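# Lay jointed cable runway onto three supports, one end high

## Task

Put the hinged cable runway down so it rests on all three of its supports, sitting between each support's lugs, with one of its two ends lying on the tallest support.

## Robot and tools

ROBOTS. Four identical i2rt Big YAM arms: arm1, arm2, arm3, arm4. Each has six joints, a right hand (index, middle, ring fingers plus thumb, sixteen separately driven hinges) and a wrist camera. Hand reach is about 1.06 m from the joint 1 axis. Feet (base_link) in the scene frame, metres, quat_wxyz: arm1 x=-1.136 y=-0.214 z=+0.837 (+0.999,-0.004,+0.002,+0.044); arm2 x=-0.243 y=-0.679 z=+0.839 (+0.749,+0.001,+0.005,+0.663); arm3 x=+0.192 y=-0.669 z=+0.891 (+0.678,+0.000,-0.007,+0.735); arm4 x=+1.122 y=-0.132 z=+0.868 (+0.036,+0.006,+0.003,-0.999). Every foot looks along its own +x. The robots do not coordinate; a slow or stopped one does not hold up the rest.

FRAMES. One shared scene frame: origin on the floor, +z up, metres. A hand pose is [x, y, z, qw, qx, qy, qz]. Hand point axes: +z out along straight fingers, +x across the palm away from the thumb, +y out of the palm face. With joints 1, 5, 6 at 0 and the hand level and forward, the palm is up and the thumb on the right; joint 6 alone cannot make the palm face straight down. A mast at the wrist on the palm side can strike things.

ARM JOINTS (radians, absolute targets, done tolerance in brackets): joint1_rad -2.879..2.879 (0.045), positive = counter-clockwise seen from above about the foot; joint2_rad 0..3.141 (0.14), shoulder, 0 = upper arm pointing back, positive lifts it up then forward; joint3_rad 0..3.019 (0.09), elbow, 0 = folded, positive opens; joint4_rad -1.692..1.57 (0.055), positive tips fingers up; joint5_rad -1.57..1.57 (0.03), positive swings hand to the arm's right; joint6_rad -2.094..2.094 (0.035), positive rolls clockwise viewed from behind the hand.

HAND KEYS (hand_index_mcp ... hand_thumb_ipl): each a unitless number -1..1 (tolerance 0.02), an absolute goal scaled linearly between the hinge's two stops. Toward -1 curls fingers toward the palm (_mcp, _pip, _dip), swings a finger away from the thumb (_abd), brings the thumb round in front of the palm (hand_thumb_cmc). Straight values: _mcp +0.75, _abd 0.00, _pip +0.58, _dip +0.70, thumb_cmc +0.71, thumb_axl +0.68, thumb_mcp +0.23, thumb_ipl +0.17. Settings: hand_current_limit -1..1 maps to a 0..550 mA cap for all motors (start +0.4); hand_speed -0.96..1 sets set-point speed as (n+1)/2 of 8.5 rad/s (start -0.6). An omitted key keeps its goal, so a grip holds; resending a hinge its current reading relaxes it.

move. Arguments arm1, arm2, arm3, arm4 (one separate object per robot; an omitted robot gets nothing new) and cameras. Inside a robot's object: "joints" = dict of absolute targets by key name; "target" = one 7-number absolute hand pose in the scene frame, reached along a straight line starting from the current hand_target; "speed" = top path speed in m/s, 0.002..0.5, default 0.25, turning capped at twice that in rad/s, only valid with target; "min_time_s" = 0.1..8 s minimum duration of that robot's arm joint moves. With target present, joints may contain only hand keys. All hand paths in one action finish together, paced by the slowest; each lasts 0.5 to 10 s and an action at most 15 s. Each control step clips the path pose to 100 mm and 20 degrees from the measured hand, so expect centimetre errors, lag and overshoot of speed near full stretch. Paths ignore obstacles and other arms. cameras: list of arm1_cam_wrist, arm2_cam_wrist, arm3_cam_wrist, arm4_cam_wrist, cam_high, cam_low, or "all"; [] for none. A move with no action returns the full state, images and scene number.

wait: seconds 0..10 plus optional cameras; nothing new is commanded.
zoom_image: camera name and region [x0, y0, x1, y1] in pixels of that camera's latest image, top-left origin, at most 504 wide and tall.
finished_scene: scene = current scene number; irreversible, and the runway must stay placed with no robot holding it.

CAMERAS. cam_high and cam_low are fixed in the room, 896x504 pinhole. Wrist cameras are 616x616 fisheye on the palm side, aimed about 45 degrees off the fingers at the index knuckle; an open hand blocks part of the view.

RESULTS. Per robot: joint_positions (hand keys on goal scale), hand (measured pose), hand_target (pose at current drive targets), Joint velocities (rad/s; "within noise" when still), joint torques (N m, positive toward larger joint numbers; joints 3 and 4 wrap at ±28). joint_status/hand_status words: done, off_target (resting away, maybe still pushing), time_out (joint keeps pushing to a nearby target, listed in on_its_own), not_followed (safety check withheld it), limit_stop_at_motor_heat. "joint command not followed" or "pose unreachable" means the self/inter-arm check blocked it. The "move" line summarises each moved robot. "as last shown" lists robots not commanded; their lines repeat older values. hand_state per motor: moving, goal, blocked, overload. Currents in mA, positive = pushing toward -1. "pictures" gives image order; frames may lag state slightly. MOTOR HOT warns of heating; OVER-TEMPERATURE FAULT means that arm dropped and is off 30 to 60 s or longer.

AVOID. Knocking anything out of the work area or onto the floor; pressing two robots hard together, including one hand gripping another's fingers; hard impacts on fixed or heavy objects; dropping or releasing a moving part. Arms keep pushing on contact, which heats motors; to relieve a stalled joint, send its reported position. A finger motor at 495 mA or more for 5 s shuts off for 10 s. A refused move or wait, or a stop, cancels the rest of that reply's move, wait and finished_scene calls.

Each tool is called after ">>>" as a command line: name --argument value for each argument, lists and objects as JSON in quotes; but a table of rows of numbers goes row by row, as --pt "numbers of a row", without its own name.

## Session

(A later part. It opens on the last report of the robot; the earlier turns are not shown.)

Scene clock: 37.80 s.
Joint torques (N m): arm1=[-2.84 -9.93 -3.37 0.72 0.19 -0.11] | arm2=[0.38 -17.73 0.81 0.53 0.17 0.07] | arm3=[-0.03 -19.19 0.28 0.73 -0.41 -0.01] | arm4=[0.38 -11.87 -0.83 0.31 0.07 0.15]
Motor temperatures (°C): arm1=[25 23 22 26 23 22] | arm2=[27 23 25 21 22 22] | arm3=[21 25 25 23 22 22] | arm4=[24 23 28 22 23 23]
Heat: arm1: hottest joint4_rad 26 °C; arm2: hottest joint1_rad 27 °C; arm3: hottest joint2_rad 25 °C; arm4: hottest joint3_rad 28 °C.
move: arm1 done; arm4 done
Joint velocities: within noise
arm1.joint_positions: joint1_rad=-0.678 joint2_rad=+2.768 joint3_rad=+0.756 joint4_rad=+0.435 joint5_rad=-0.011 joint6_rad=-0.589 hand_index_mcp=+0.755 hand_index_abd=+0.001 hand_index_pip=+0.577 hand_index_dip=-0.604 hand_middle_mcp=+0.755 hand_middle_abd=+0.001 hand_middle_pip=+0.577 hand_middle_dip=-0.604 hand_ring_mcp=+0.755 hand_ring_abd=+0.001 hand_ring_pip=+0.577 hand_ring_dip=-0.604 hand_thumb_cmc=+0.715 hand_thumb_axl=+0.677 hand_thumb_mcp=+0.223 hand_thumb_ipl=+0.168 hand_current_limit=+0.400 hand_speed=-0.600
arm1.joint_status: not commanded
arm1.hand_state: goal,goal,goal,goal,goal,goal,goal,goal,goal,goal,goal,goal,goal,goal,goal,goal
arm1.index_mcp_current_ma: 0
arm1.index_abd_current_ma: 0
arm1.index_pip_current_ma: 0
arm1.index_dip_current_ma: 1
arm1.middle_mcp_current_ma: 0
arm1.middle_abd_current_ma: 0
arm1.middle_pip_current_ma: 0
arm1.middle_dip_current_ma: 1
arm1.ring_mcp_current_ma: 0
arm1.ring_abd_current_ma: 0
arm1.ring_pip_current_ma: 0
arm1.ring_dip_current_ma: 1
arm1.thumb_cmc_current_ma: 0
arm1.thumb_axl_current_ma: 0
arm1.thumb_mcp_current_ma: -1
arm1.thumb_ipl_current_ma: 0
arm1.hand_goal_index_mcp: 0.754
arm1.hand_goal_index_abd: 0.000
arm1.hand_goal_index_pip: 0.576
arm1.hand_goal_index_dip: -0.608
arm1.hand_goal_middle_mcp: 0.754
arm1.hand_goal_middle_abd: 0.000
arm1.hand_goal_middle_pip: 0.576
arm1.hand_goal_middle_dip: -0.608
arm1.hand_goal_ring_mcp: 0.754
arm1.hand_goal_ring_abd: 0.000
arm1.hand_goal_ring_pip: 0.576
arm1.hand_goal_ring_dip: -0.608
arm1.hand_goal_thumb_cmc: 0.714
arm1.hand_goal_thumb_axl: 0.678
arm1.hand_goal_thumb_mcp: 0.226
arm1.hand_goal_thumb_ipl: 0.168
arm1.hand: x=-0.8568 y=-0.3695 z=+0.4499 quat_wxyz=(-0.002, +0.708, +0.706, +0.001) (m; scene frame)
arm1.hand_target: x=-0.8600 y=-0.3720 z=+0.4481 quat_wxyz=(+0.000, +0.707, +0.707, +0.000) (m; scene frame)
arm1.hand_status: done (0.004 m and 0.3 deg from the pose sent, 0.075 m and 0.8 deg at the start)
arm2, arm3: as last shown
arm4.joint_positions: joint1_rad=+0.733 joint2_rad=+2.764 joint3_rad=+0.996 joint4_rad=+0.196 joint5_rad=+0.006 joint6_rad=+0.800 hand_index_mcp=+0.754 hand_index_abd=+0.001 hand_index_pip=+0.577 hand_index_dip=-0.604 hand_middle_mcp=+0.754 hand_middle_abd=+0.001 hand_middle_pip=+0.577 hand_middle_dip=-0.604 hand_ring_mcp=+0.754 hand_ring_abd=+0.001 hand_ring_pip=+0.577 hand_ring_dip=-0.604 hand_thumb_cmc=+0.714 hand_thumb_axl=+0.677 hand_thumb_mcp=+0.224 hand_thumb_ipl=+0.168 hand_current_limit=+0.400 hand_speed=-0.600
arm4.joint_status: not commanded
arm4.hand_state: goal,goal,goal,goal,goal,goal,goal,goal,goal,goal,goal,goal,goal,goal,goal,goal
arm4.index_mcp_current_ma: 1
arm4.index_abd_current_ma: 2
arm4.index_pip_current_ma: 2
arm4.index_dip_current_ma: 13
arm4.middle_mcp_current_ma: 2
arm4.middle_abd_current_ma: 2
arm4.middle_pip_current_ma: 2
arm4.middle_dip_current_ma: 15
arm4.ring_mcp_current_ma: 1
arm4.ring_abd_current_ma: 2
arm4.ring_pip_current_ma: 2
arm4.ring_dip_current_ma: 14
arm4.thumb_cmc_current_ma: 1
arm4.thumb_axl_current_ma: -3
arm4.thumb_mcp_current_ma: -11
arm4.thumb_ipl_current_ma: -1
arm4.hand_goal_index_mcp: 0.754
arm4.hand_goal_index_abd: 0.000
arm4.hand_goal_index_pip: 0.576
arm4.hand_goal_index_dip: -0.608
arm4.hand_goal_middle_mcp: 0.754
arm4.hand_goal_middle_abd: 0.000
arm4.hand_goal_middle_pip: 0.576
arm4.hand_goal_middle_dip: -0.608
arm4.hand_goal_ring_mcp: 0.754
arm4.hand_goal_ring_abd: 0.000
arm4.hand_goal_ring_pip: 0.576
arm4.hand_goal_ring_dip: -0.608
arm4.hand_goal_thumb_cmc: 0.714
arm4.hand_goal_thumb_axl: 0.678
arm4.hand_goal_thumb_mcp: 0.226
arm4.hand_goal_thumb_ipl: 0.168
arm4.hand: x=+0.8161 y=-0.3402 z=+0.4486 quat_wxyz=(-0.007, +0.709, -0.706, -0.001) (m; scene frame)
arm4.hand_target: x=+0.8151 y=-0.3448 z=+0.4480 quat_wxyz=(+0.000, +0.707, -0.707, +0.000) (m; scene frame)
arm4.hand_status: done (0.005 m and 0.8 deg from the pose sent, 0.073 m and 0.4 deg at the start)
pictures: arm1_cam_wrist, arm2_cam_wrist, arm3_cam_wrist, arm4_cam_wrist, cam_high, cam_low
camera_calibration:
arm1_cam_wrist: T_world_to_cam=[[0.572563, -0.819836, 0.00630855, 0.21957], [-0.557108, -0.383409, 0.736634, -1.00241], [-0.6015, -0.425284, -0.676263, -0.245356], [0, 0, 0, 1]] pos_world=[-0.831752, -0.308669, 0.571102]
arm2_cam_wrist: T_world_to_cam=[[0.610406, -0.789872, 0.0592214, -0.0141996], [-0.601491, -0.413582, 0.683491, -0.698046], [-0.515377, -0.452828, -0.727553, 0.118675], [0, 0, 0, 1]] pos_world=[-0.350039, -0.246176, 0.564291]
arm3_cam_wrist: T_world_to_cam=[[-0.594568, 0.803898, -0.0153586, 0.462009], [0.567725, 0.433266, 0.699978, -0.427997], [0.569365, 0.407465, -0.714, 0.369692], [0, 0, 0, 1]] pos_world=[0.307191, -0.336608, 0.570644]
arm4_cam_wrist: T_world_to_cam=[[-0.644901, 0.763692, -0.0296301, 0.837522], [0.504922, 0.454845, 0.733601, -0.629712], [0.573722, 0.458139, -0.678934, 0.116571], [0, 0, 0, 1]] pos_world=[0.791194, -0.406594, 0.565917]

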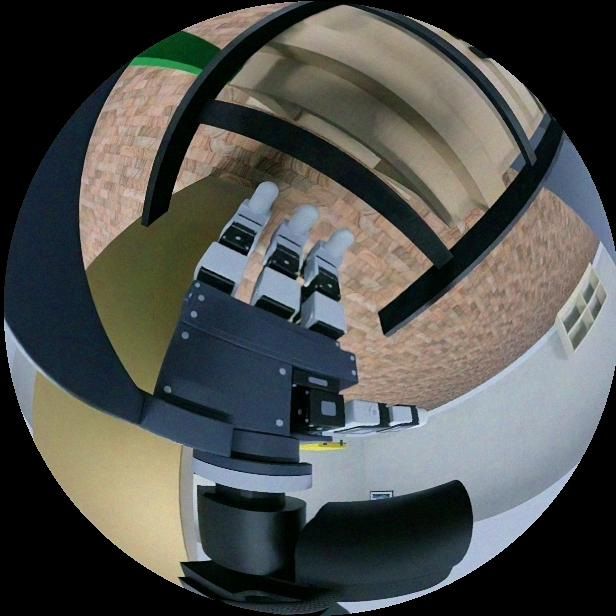

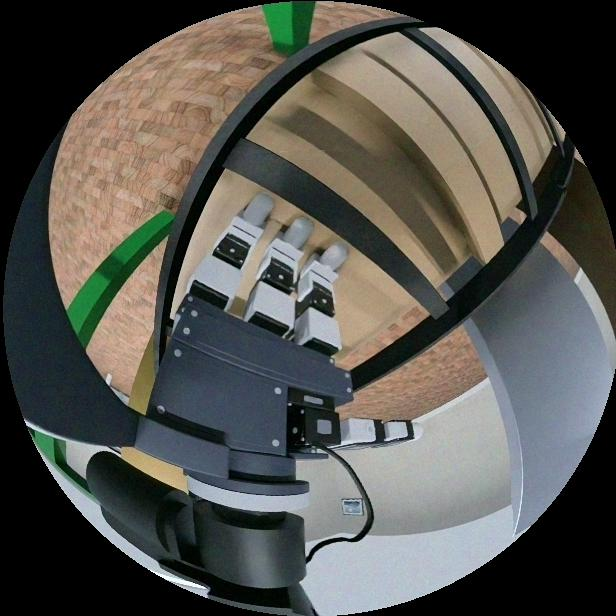

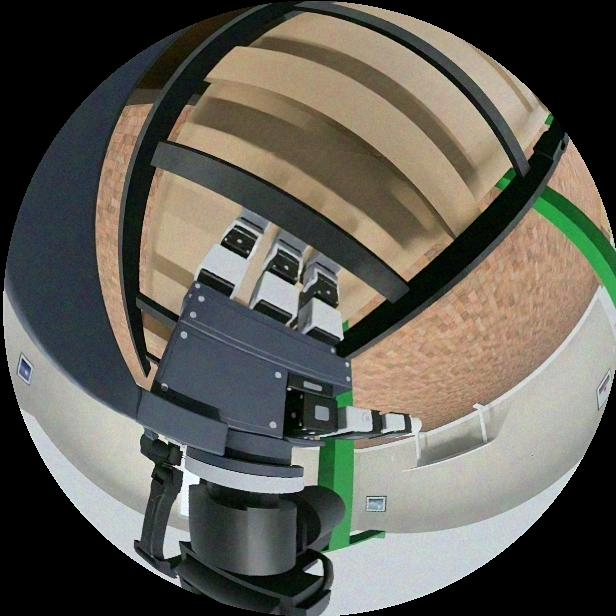

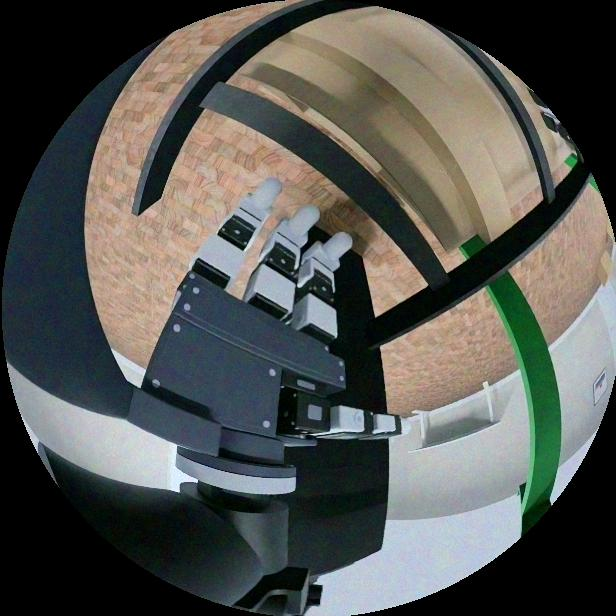

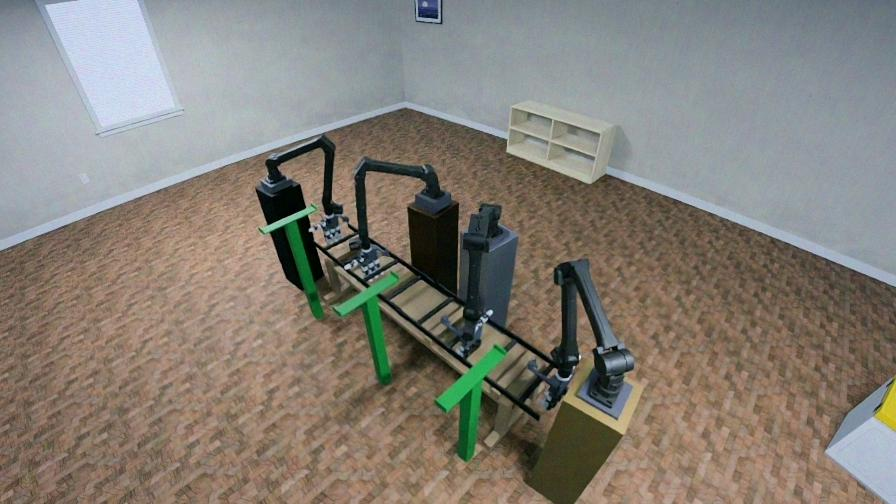

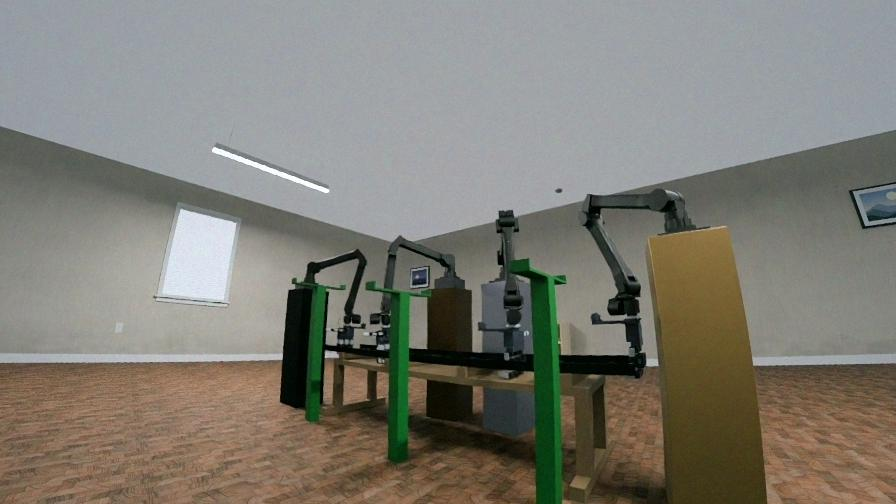

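>>> move --arm1 '{"target": [-0.79, -0.372, 0.45, 0, 0.7071, 0.7071, 0], "speed": 0.08}' --arm2 '{"target": [-0.333, -0.305, 0.456, 0, 0.7071, 0.7071, 0], "speed": 0.08}' --arm3 '{"target": [0.3, -0.27, 0.455, 0, 0.7071, -0.7071, 0], "speed": 0.08}' --arm4 '{"target": [0.738, -0.345, 0.45, 0, 0.7071, -0.7071, 0], "speed": 0.08}' --cameras '["all"]'

>>> zoom_image --camera "arm1_cam_wrist" --region '[180, 60, 480, 320]'

>>> zoom_image --camera "arm2_cam_wrist" --region '[180, 60, 480, 320]'

>>> zoom_image --camera "arm3_cam_wrist" --region '[180, 60, 480, 320]'

>>> zoom_image --camera "arm4_cam_wrist" --region '[180, 60, 480, 320]'

>>> zoom_image --camera "cam_low" --region '[300, 280, 680, 400]'

Scene clock: 40.03 s.
Joint torques (N m): arm1=[-0.56 -13.57 -2.13 -0.13 0.15 0.21] | arm2=[0.38 -17.14 0.4 0.55 0.14 -0.09] | arm3=[0.91 -18.61 -0.25 0.58 -0.65 0.28] | arm4=[-1.2 -14.68 0.25 -0.27 0.03 -0.07]
Motor temperatures (°C): arm1=[25 23 22 26 23 22] | arm2=[27 23 25 21 22 22] | arm3=[21 25 25 23 22 22] | arm4=[24 23 28 22 23 23]
Heat: arm1: hottest joint4_rad 26 °C; arm2: hottest joint1_rad 27 °C; arm3: hottest joint2_rad 25 °C; arm4: hottest joint3_rad 28 °C.
move: arm1 off_target; arm2 off_target; arm3 off_target; arm4 off_target
Joint velocities: within noise
arm1.joint_positions: joint1_rad=-0.572 joint2_rad=+2.727 joint3_rad=+0.869 joint4_rad=+0.273 joint5_rad=-0.010 joint6_rad=-0.489 hand_index_mcp=+0.755 hand_index_abd=+0.001 hand_index_pip=+0.577 hand_index_dip=-0.604 hand_middle_mcp=+0.755 hand_middle_abd=+0.001 hand_middle_pip=+0.577 hand_middle_dip=-0.604 hand_ring_mcp=+0.755 hand_ring_abd=+0.001 hand_ring_pip=+0.577 hand_ring_dip=-0.604 hand_thumb_cmc=+0.715 hand_thumb_axl=+0.677 hand_thumb_mcp=+0.223 hand_thumb_ipl=+0.168 hand_current_limit=+0.400 hand_speed=-0.600
arm1.joint_status: not commanded
arm1.hand_state: goal,goal,goal,goal,goal,goal,goal,goal,goal,goal,goal,goal,goal,goal,goal,goal
arm1.index_mcp_current_ma: 0
arm1.index_abd_current_ma: 0
arm1.index_pip_current_ma: 0
arm1.index_dip_current_ma: 1
arm1.middle_mcp_current_ma: 0
arm1.middle_abd_current_ma: 0
arm1.middle_pip_current_ma: 0
arm1.middle_dip_current_ma: 1
arm1.ring_mcp_current_ma: 0
arm1.ring_abd_current_ma: 0
arm1.ring_pip_current_ma: 0
arm1.ring_dip_current_ma: 1
arm1.thumb_cmc_current_ma: 0
arm1.thumb_axl_current_ma: 0
arm1.thumb_mcp_current_ma: -1
arm1.thumb_ipl_current_ma: 0
arm1.hand_goal_index_mcp: 0.754
arm1.hand_goal_index_abd: 0.000
arm1.hand_goal_index_pip: 0.576
arm1.hand_goal_index_dip: -0.608
arm1.hand_goal_middle_mcp: 0.754
arm1.hand_goal_middle_abd: 0.000
arm1.hand_goal_middle_pip: 0.576
arm1.hand_goal_middle_dip: -0.608
arm1.hand_goal_ring_mcp: 0.754
arm1.hand_goal_ring_abd: 0.000
arm1.hand_goal_ring_pip: 0.576
arm1.hand_goal_ring_dip: -0.608
arm1.hand_goal_thumb_cmc: 0.714
arm1.hand_goal_thumb_axl: 0.678
arm1.hand_goal_thumb_mcp: 0.226
arm1.hand_goal_thumb_ipl: 0.168
arm1.hand: x=-0.8003 y=-0.3708 z=+0.4435 quat_wxyz=(-0.007, +0.706, +0.708, -0.001) (m; scene frame)
arm1.hand_target: x=-0.7900 y=-0.3720 z=+0.4500 quat_wxyz=(+0.000, +0.707, +0.707, +0.000) (m; scene frame)
arm1.hand_status: off_target (0.012 m and 0.8 deg from the pose sent, 0.067 m and 0.3 deg at the start)
arm2.joint_positions: joint1_rad=+0.538 joint2_rad=+2.679 joint3_rad=+1.216 joint4_rad=-0.129 joint5_rad=+0.009 joint6_rad=+1.997 hand_index_mcp=+0.755 hand_index_abd=+0.001 hand_index_pip=+0.577 hand_index_dip=-0.604 hand_middle_mcp=+0.755 hand_middle_abd=+0.001 hand_middle_pip=+0.577 hand_middle_dip=-0.605 hand_ring_mcp=+0.755 hand_ring_abd=+0.001 hand_ring_pip=+0.577 hand_ring_dip=-0.606 hand_thumb_cmc=+0.712 hand_thumb_axl=+0.677 hand_thumb_mcp=+0.224 hand_thumb_ipl=+0.168 hand_current_limit=+0.400 hand_speed=-0.600
arm2.joint_status: not commanded
arm2.hand_state: goal,goal,goal,goal,goal,goal,goal,goal,goal,goal,goal,goal,goal,goal,goal,goal
arm2.index_mcp_current_ma: 1
arm2.index_abd_current_ma: 0
arm2.index_pip_current_ma: 0
arm2.index_dip_current_ma: 3
arm2.middle_mcp_current_ma: 1
arm2.middle_abd_current_ma: 0
arm2.middle_pip_current_ma: 0
arm2.middle_dip_current_ma: 3
arm2.ring_mcp_current_ma: 0
arm2.ring_abd_current_ma: 0
arm2.ring_pip_current_ma: 0
arm2.ring_dip_current_ma: 1
arm2.thumb_cmc_current_ma: -2
arm2.thumb_axl_current_ma: 0
arm2.thumb_mcp_current_ma: -3
arm2.thumb_ipl_current_ma: 0
arm2.hand_goal_index_mcp: 0.754
arm2.hand_goal_index_abd: 0.000
arm2.hand_goal_index_pip: 0.576
arm2.hand_goal_index_dip: -0.608
arm2.hand_goal_middle_mcp: 0.754
arm2.hand_goal_middle_abd: 0.000
arm2.hand_goal_middle_pip: 0.576
arm2.hand_goal_middle_dip: -0.608
arm2.hand_goal_ring_mcp: 0.754
arm2.hand_goal_ring_abd: 0.000
arm2.hand_goal_ring_pip: 0.576
arm2.hand_goal_ring_dip: -0.608
arm2.hand_goal_thumb_cmc: 0.714
arm2.hand_goal_thumb_axl: 0.678
arm2.hand_goal_thumb_mcp: 0.226
arm2.hand_goal_thumb_ipl: 0.168
arm2.hand: x=-0.3323 y=-0.3142 z=+0.4507 quat_wxyz=(+0.011, +0.710, +0.704, -0.005) (m; scene frame)
arm2.hand_target: x=-0.3330 y=-0.3050 z=+0.4561 quat_wxyz=(+0.000, +0.707, +0.707, +0.000) (m; scene frame)
arm2.hand_status: off_target (0.011 m and 1.4 deg from the pose sent, 0.042 m and 1.4 deg at the start)
arm3.joint_positions: joint1_rad=-0.570 joint2_rad=+2.826 joint3_rad=+1.302 joint4_rad=-0.071 joint5_rad=+0.004 joint6_rad=-2.062 hand_index_mcp=+0.754 hand_index_abd=+0.002 hand_index_pip=+0.575 hand_index_dip=-0.610 hand_middle_mcp=+0.759 hand_middle_abd=+0.000 hand_middle_pip=+0.577 hand_middle_dip=-0.605 hand_ring_mcp=+0.764 hand_ring_abd=+0.000 hand_ring_pip=+0.577 hand_ring_dip=-0.604 hand_thumb_cmc=+0.715 hand_thumb_axl=+0.677 hand_thumb_mcp=+0.223 hand_thumb_ipl=+0.168 hand_current_limit=+0.400 hand_speed=-0.600
arm3.joint_status: not commanded
arm3.hand_state: goal,goal,goal,goal,goal,goal,goal,goal,goal,goal,goal,goal,goal,goal,goal,goal
arm3.index_mcp_current_ma: 0
arm3.index_abd_current_ma: 0
arm3.index_pip_current_ma: 0
arm3.index_dip_current_ma: 0
arm3.middle_mcp_current_ma: 1
arm3.middle_abd_current_ma: 0
arm3.middle_pip_current_ma: 0
arm3.middle_dip_current_ma: 0
arm3.ring_mcp_current_ma: 3
arm3.ring_abd_current_ma: 0
arm3.ring_pip_current_ma: 0
arm3.ring_dip_current_ma: 1
arm3.thumb_cmc_current_ma: 0
arm3.thumb_axl_current_ma: 0
arm3.thumb_mcp_current_ma: -1
arm3.thumb_ipl_current_ma: 0
arm3.hand_goal_index_mcp: 0.754
arm3.hand_goal_index_abd: 0.000
arm3.hand_goal_index_pip: 0.576
arm3.hand_goal_index_dip: -0.608
arm3.hand_goal_middle_mcp: 0.754
arm3.hand_goal_middle_abd: 0.000
arm3.hand_goal_middle_pip: 0.576
arm3.hand_goal_middle_dip: -0.608
arm3.hand_goal_ring_mcp: 0.754
arm3.hand_goal_ring_abd: 0.000
arm3.hand_goal_ring_pip: 0.576
arm3.hand_goal_ring_dip: -0.608
arm3.hand_goal_thumb_cmc: 0.714
arm3.hand_goal_thumb_axl: 0.678
arm3.hand_goal_thumb_mcp: 0.226
arm3.hand_goal_thumb_ipl: 0.168
arm3.hand: x=+0.3070 y=-0.2766 z=+0.4504 quat_wxyz=(-0.004, -0.708, +0.706, -0.006) (m; scene frame)
arm3.hand_target: x=+0.3000 y=-0.2702 z=+0.4549 quat_wxyz=(+0.000, -0.707, +0.707, +0.000) (m; scene frame)
arm3.hand_status: off_target (0.011 m and 0.8 deg from the pose sent, 0.036 m and 1.6 deg at the start)
arm4.joint_positions: joint1_rad=+0.603 joint2_rad=+2.762 joint3_rad=+1.126 joint4_rad=+0.059 joint5_rad=+0.005 joint6_rad=+0.679 hand_index_mcp=+0.754 hand_index_abd=+0.001 hand_index_pip=+0.577 hand_index_dip=-0.604 hand_middle_mcp=+0.754 hand_middle_abd=+0.001 hand_middle_pip=+0.577 hand_middle_dip=-0.604 hand_ring_mcp=+0.754 hand_ring_abd=+0.001 hand_ring_pip=+0.577 hand_ring_dip=-0.604 hand_thumb_cmc=+0.714 hand_thumb_axl=+0.677 hand_thumb_mcp=+0.224 hand_thumb_ipl=+0.168 hand_current_limit=+0.400 hand_speed=-0.600
arm4.joint_status: not commanded
arm4.hand_state: goal,goal,goal,goal,goal,goal,goal,goal,goal,goal,goal,goal,goal,goal,goal,goal
arm4.index_mcp_current_ma: 1
arm4.index_abd_current_ma: 2
arm4.index_pip_current_ma: 2
arm4.index_dip_current_ma: 13
arm4.middle_mcp_current_ma: 2
arm4.middle_abd_current_ma: 2
arm4.middle_pip_current_ma: 2
arm4.middle_dip_current_ma: 15
arm4.ring_mcp_current_ma: 1
arm4.ring_abd_current_ma: 2
arm4.ring_pip_current_ma: 2
arm4.ring_dip_current_ma: 14
arm4.thumb_cmc_current_ma: 1
arm4.thumb_axl_current_ma: -3
arm4.thumb_mcp_current_ma: -11
arm4.thumb_ipl_current_ma: -1
arm4.hand_goal_index_mcp: 0.754
arm4.hand_goal_index_abd: 0.000
arm4.hand_goal_index_pip: 0.576
arm4.hand_goal_index_dip: -0.608
arm4.hand_goal_middle_mcp: 0.754
arm4.hand_goal_middle_abd: 0.000
arm4.hand_goal_middle_pip: 0.576
arm4.hand_goal_middle_dip: -0.608
arm4.hand_goal_ring_mcp: 0.754
arm4.hand_goal_ring_abd: 0.000
arm4.hand_goal_ring_pip: 0.576
arm4.hand_goal_ring_dip: -0.608
arm4.hand_goal_thumb_cmc: 0.714
arm4.hand_goal_thumb_axl: 0.678
arm4.hand_goal_thumb_mcp: 0.226
arm4.hand_goal_thumb_ipl: 0.168
arm4.hand: x=+0.7503 y=-0.3387 z=+0.4420 quat_wxyz=(-0.009, +0.705, -0.709, +0.000) (m; scene frame)
arm4.hand_target: x=+0.7381 y=-0.3448 z=+0.4500 quat_wxyz=(+0.000, +0.707, -0.707, +0.000) (m; scene frame)
arm4.hand_status: off_target (0.016 m and 1.1 deg from the pose sent, 0.078 m and 0.8 deg at the start)
pictures: arm1_cam_wrist, arm2_cam_wrist, arm3_cam_wrist, arm4_cam_wrist, cam_high, cam_low
camera_calibration:
arm1_cam_wrist: T_world_to_cam=[[0.577202, -0.8166, -0.00143757, 0.194455], [-0.548636, -0.389098, 0.740001, -0.963505], [-0.604845, -0.426341, -0.672604, -0.220879], [0, 0, 0, 1]] pos_world=[-0.77445, -0.310275, 0.56471]
arm2_cam_wrist: T_world_to_cam=[[0.598337, -0.799094, 0.0586622, -0.0469086], [-0.607356, -0.404579, 0.683693, -0.675422], [-0.522601, -0.444707, -0.727409, 0.141816], [0, 0, 0, 1]] pos_world=[-0.308041, -0.247679, 0.567691]
arm3_cam_wrist: T_world_to_cam=[[-0.612999, 0.789936, -0.0152445, 0.448459], [0.552933, 0.442705, 0.705888, -0.408931], [0.564355, 0.42428, -0.708159, 0.391918], [0, 0, 0, 1]] pos_world=[0.279836, -0.339501, 0.573036]
arm4_cam_wrist: T_world_to_cam=[[-0.638036, 0.769419, -0.0300721, 0.790703], [0.505712, 0.448169, 0.737156, -0.59678], [0.58066, 0.455124, -0.675053, 0.141204], [0, 0, 0, 1]] pos_world=[0.724304, -0.405189, 0.559019]

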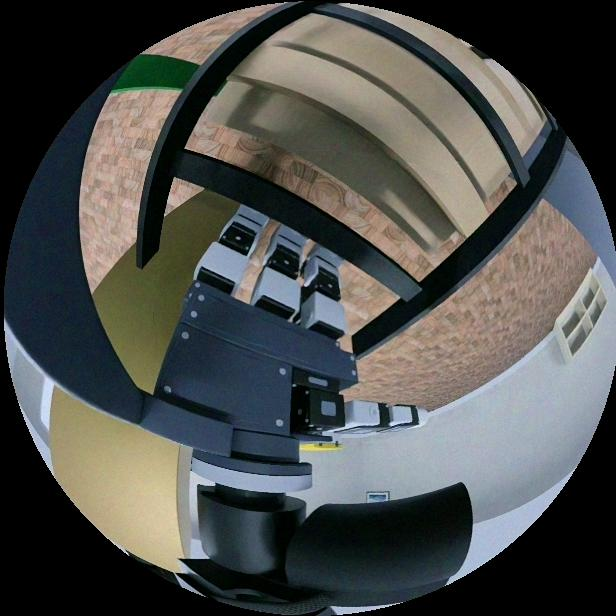

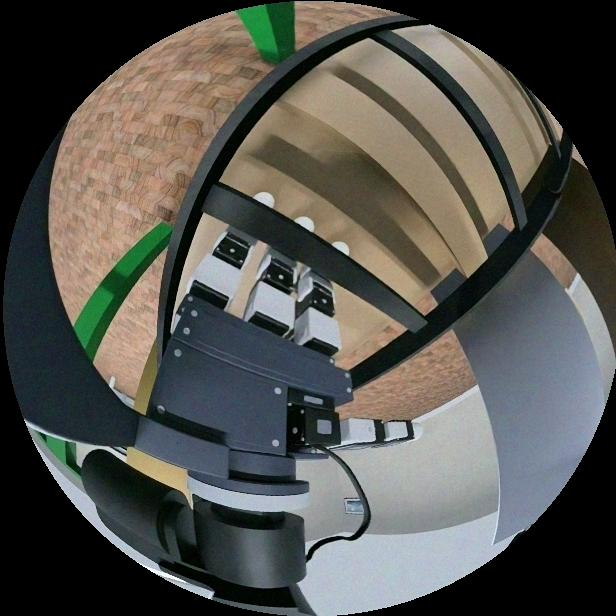

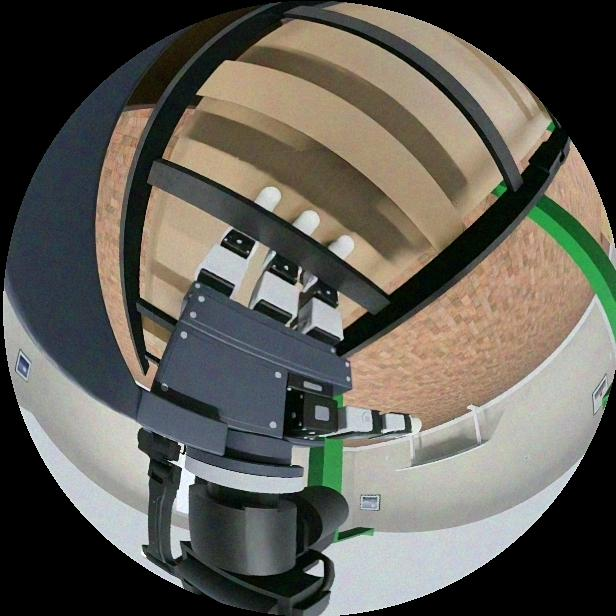

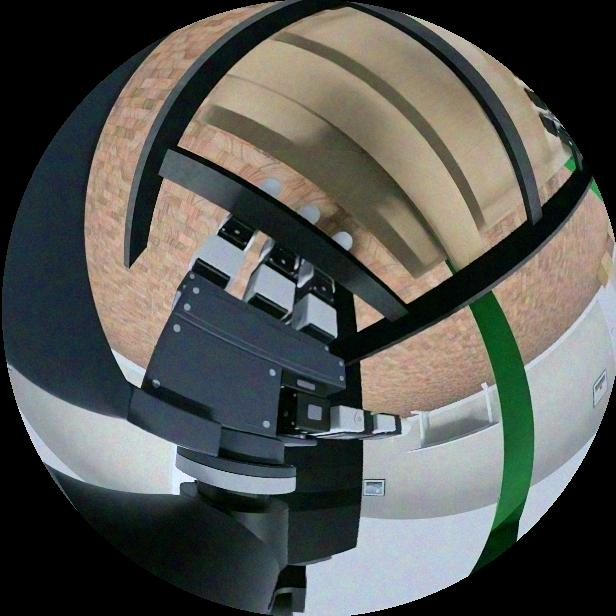

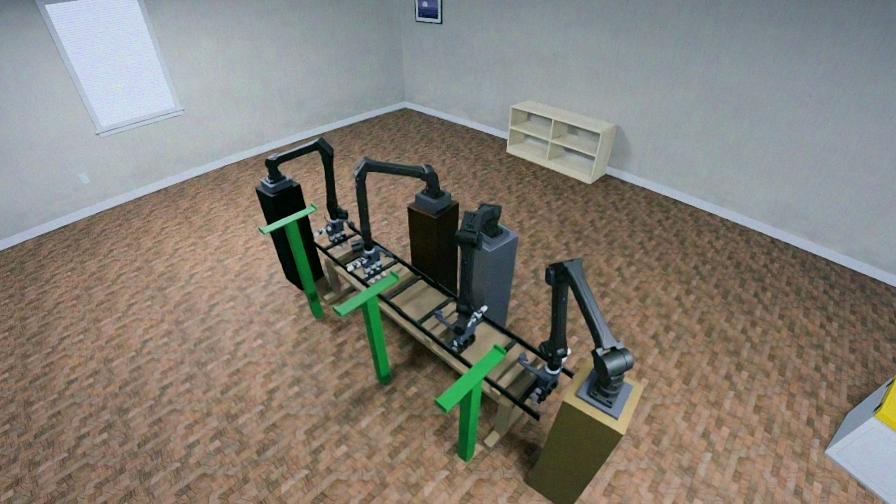

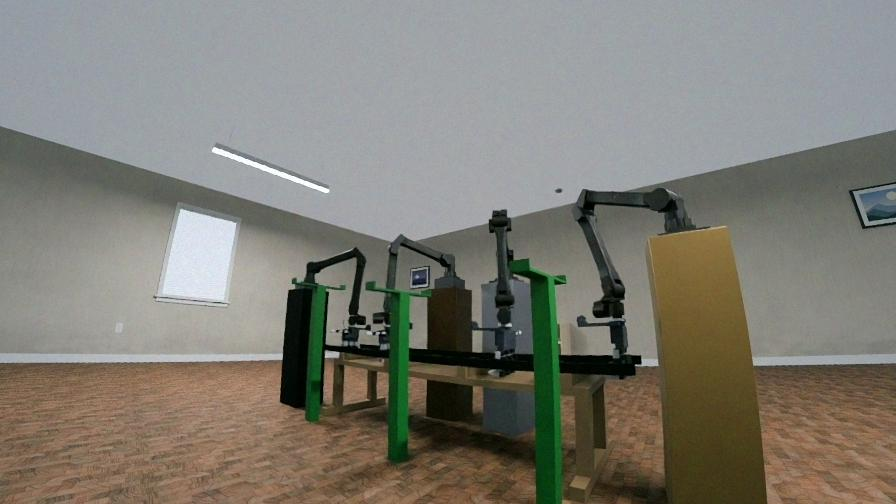

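Scaled by 1.680 from the camera's 616x616 image, which has a finer 880x880 frame.

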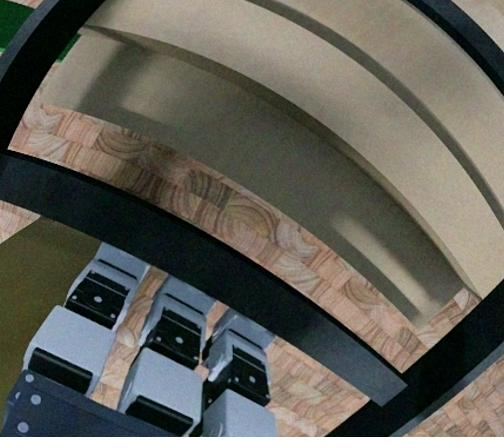

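Scaled by 1.680 from the camera's 616x616 image, which has a finer 880x880 frame.

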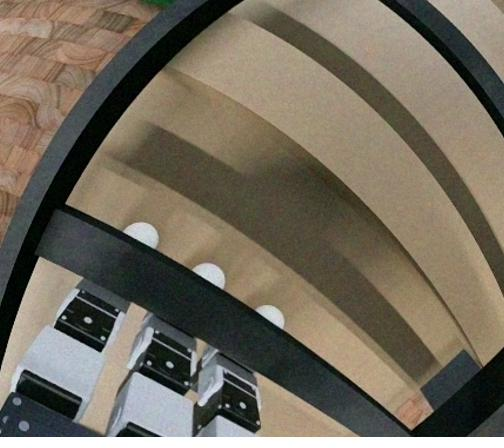

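Scaled by 1.680 from the camera's 616x616 image, which has a finer 880x880 frame.

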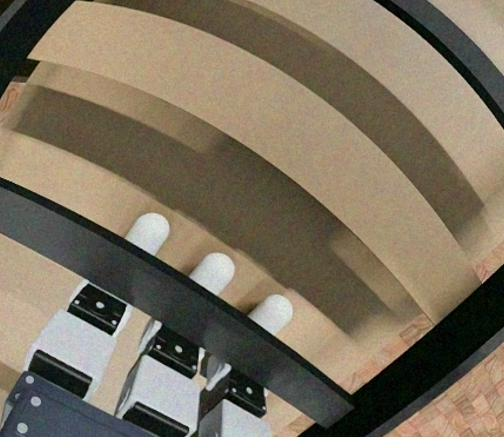

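Scaled by 1.680 from the camera's 616x616 image, which has a finer 880x880 frame.

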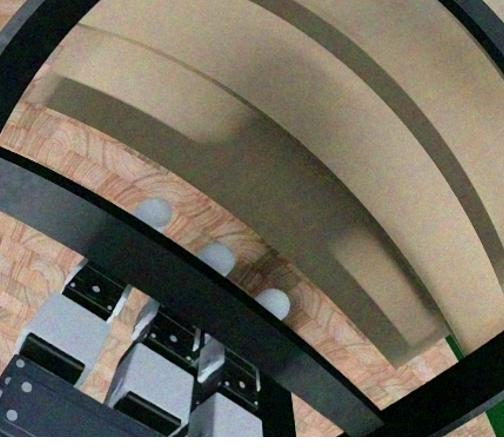

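Scaled by 1.326 from the camera's 896x504 image, which has a finer 1280x720 frame.

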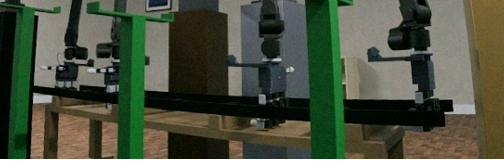

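>>> move --arm1 '{"target": [-0.775, -0.372, 0.452, 0, 0.7071, 0.7071, 0], "speed": 0.05}' --arm4 '{"target": [0.722, -0.345, 0.452, 0, 0.7071, -0.7071, 0], "speed": 0.05}' --cameras '["arm1_cam_wrist", "arm4_cam_wrist"]'

Scene clock: 42.00 s.
Joint torques (N m): arm1=[-0.5 -13.92 -1.74 -0.14 0.15 0.15] | arm2=[0.32 -17.14 0.39 0.51 0.14 -0.07] | arm3=[0.85 -18.61 -0.25 0.59 -0.65 0.29] | arm4=[-1.32 -15.03 0.68 -0.36 0.11 -0.05]
Motor temperatures (°C): arm1=[25 23 22 26 23 22] | arm2=[27 24 25 21 22 22] | arm3=[21 25 25 23 22 22] | arm4=[24 23 28 22 23 23]
Heat: arm1: hottest joint4_rad 26 °C; arm2: hottest joint1_rad 27 °C; arm3: hottest joint2_rad 25 °C; arm4: hottest joint3_rad 28 °C.
move: arm1 off_target; arm4 off_target
Joint velocities: within noise
arm1.joint_positions: joint1_rad=-0.551 joint2_rad=+2.713 joint3_rad=+0.893 joint4_rad=+0.233 joint5_rad=-0.010 joint6_rad=-0.467 hand_index_mcp=+0.755 hand_index_abd=+0.001 hand_index_pip=+0.577 hand_index_dip=-0.604 hand_middle_mcp=+0.755 hand_middle_abd=+0.001 hand_middle_pip=+0.577 hand_middle_dip=-0.604 hand_ring_mcp=+0.755 hand_ring_abd=+0.001 hand_ring_pip=+0.577 hand_ring_dip=-0.604 hand_thumb_cmc=+0.715 hand_thumb_axl=+0.677 hand_thumb_mcp=+0.223 hand_thumb_ipl=+0.168 hand_current_limit=+0.400 hand_speed=-0.600
arm1.joint_status: not commanded
arm1.hand_state: goal,goal,goal,goal,goal,goal,goal,goal,goal,goal,goal,goal,goal,goal,goal,goal
arm1.index_mcp_current_ma: 0
arm1.index_abd_current_ma: 0
arm1.index_pip_current_ma: 0
arm1.index_dip_current_ma: 1
arm1.middle_mcp_current_ma: 0
arm1.middle_abd_current_ma: 0
arm1.middle_pip_current_ma: 0
arm1.middle_dip_current_ma: 1
arm1.ring_mcp_current_ma: 0
arm1.ring_abd_current_ma: 0
arm1.ring_pip_current_ma: 0
arm1.ring_dip_current_ma: 1
arm1.thumb_cmc_current_ma: 0
arm1.thumb_axl_current_ma: 0
arm1.thumb_mcp_current_ma: -1
arm1.thumb_ipl_current_ma: 0
arm1.hand_goal_index_mcp: 0.754
arm1.hand_goal_index_abd: 0.000
arm1.hand_goal_index_pip: 0.576
arm1.hand_goal_index_dip: -0.608
arm1.hand_goal_middle_mcp: 0.754
arm1.hand_goal_middle_abd: 0.000
arm1.hand_goal_middle_pip: 0.576
arm1.hand_goal_middle_dip: -0.608
arm1.hand_goal_ring_mcp: 0.754
arm1.hand_goal_ring_abd: 0.000
arm1.hand_goal_ring_pip: 0.576
arm1.hand_goal_ring_dip: -0.608
arm1.hand_goal_thumb_cmc: 0.714
arm1.hand_goal_thumb_axl: 0.678
arm1.hand_goal_thumb_mcp: 0.226
arm1.hand_goal_thumb_ipl: 0.168
arm1.hand: x=-0.7866 y=-0.3711 z=+0.4445 quat_wxyz=(-0.008, +0.706, +0.708, -0.002) (m; scene frame)
arm1.hand_target: x=-0.7751 y=-0.3719 z=+0.4519 quat_wxyz=(+0.000, +0.707, +0.707, +0.000) (m; scene frame)
arm1.hand_status: off_target (0.014 m and 0.9 deg from the pose sent, 0.027 m and 0.8 deg at the start)
arm2, arm3: as last shown
arm2.joint_positions: joint1_rad=+0.538 joint2_rad=+2.679 joint3_rad=+1.216 joint4_rad=-0.129 joint5_rad=+0.009 joint6_rad=+1.996 hand_index_mcp=+0.755 hand_index_abd=+0.001 hand_index_pip=+0.577 hand_index_dip=-0.604 hand_middle_mcp=+0.755 hand_middle_abd=+0.001 hand_middle_pip=+0.577 hand_middle_dip=-0.605 hand_ring_mcp=+0.755 hand_ring_abd=+0.001 hand_ring_pip=+0.577 hand_ring_dip=-0.606 hand_thumb_cmc=+0.712 hand_thumb_axl=+0.677 hand_thumb_mcp=+0.224 hand_thumb_ipl=+0.168 hand_current_limit=+0.400 hand_speed=-0.600
arm2.hand: x=-0.3323 y=-0.3141 z=+0.4507 quat_wxyz=(+0.011, +0.710, +0.704, -0.005) (m; scene frame)
arm4.joint_positions: joint1_rad=+0.582 joint2_rad=+2.758 joint3_rad=+1.151 joint4_rad=+0.023 joint5_rad=+0.003 joint6_rad=+0.653 hand_index_mcp=+0.754 hand_index_abd=+0.001 hand_index_pip=+0.577 hand_index_dip=-0.604 hand_middle_mcp=+0.754 hand_middle_abd=+0.001 hand_middle_pip=+0.577 hand_middle_dip=-0.604 hand_ring_mcp=+0.757 hand_ring_abd=+0.001 hand_ring_pip=+0.577 hand_ring_dip=-0.604 hand_thumb_cmc=+0.714 hand_thumb_axl=+0.677 hand_thumb_mcp=+0.224 hand_thumb_ipl=+0.168 hand_current_limit=+0.400 hand_speed=-0.600
arm4.joint_status: not commanded
arm4.hand_state: goal,goal,goal,goal,goal,goal,goal,goal,goal,goal,goal,goal,goal,goal,goal,goal
arm4.index_mcp_current_ma: 0
arm4.index_abd_current_ma: 2
arm4.index_pip_current_ma: 2
arm4.index_dip_current_ma: 13
arm4.middle_mcp_current_ma: 0
arm4.middle_abd_current_ma: 2
arm4.middle_pip_current_ma: 2
arm4.middle_dip_current_ma: 15
arm4.ring_mcp_current_ma: 10
arm4.ring_abd_current_ma: 2
arm4.ring_pip_current_ma: 2
arm4.ring_dip_current_ma: 14
arm4.thumb_cmc_current_ma: 1
arm4.thumb_axl_current_ma: -3
arm4.thumb_mcp_current_ma: -11
arm4.thumb_ipl_current_ma: -1
arm4.hand_goal_index_mcp: 0.754
arm4.hand_goal_index_abd: 0.000
arm4.hand_goal_index_pip: 0.576
arm4.hand_goal_index_dip: -0.608
arm4.hand_goal_middle_mcp: 0.754
arm4.hand_goal_middle_abd: 0.000
arm4.hand_goal_middle_pip: 0.576
arm4.hand_goal_middle_dip: -0.608
arm4.hand_goal_ring_mcp: 0.754
arm4.hand_goal_ring_abd: 0.000
arm4.hand_goal_ring_pip: 0.576
arm4.hand_goal_ring_dip: -0.608
arm4.hand_goal_thumb_cmc: 0.714
arm4.hand_goal_thumb_axl: 0.678
arm4.hand_goal_thumb_mcp: 0.226
arm4.hand_goal_thumb_ipl: 0.168
arm4.hand: x=+0.7387 y=-0.3387 z=+0.4419 quat_wxyz=(-0.013, +0.707, -0.707, +0.001) (m; scene frame)
arm4.hand_target: x=+0.7222 y=-0.3448 z=+0.4520 quat_wxyz=(+0.000, +0.707, -0.707, +0.000) (m; scene frame)
arm4.hand_status: off_target (0.020 m and 1.5 deg from the pose sent, 0.031 m and 1.1 deg at the start)
pictures: arm1_cam_wrist, arm4_cam_wrist
camera_calibration:
arm1_cam_wrist: T_world_to_cam=[[0.576583, -0.817032, -0.00316364, 0.186561], [-0.547394, -0.389167, 0.740884, -0.956313], [-0.606557, -0.42545, -0.671626, -0.213504], [0, 0, 0, 1]] pos_world=[-0.76055, -0.310574, 0.565712]
arm4_cam_wrist: T_world_to_cam=[[-0.642162, 0.765879, -0.0325023, 0.786291], [0.49764, 0.448753, 0.742277, -0.586905], [0.58308, 0.460488, -0.669304, 0.145401], [0, 0, 0, 1]] pos_world=[0.712213, -0.405784, 0.55852]

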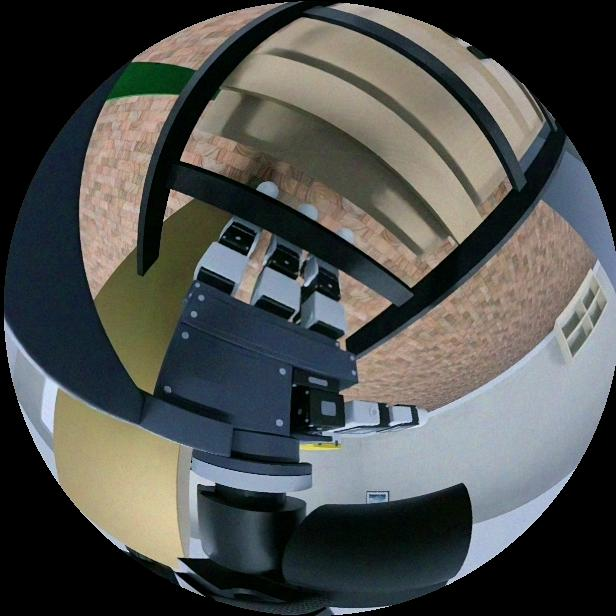

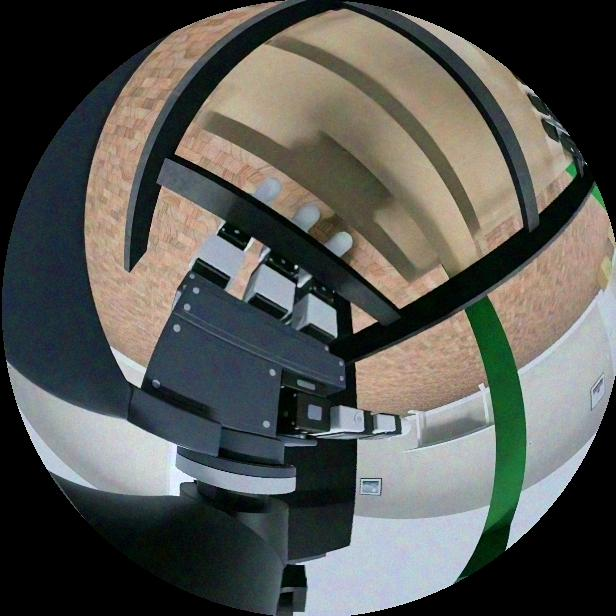

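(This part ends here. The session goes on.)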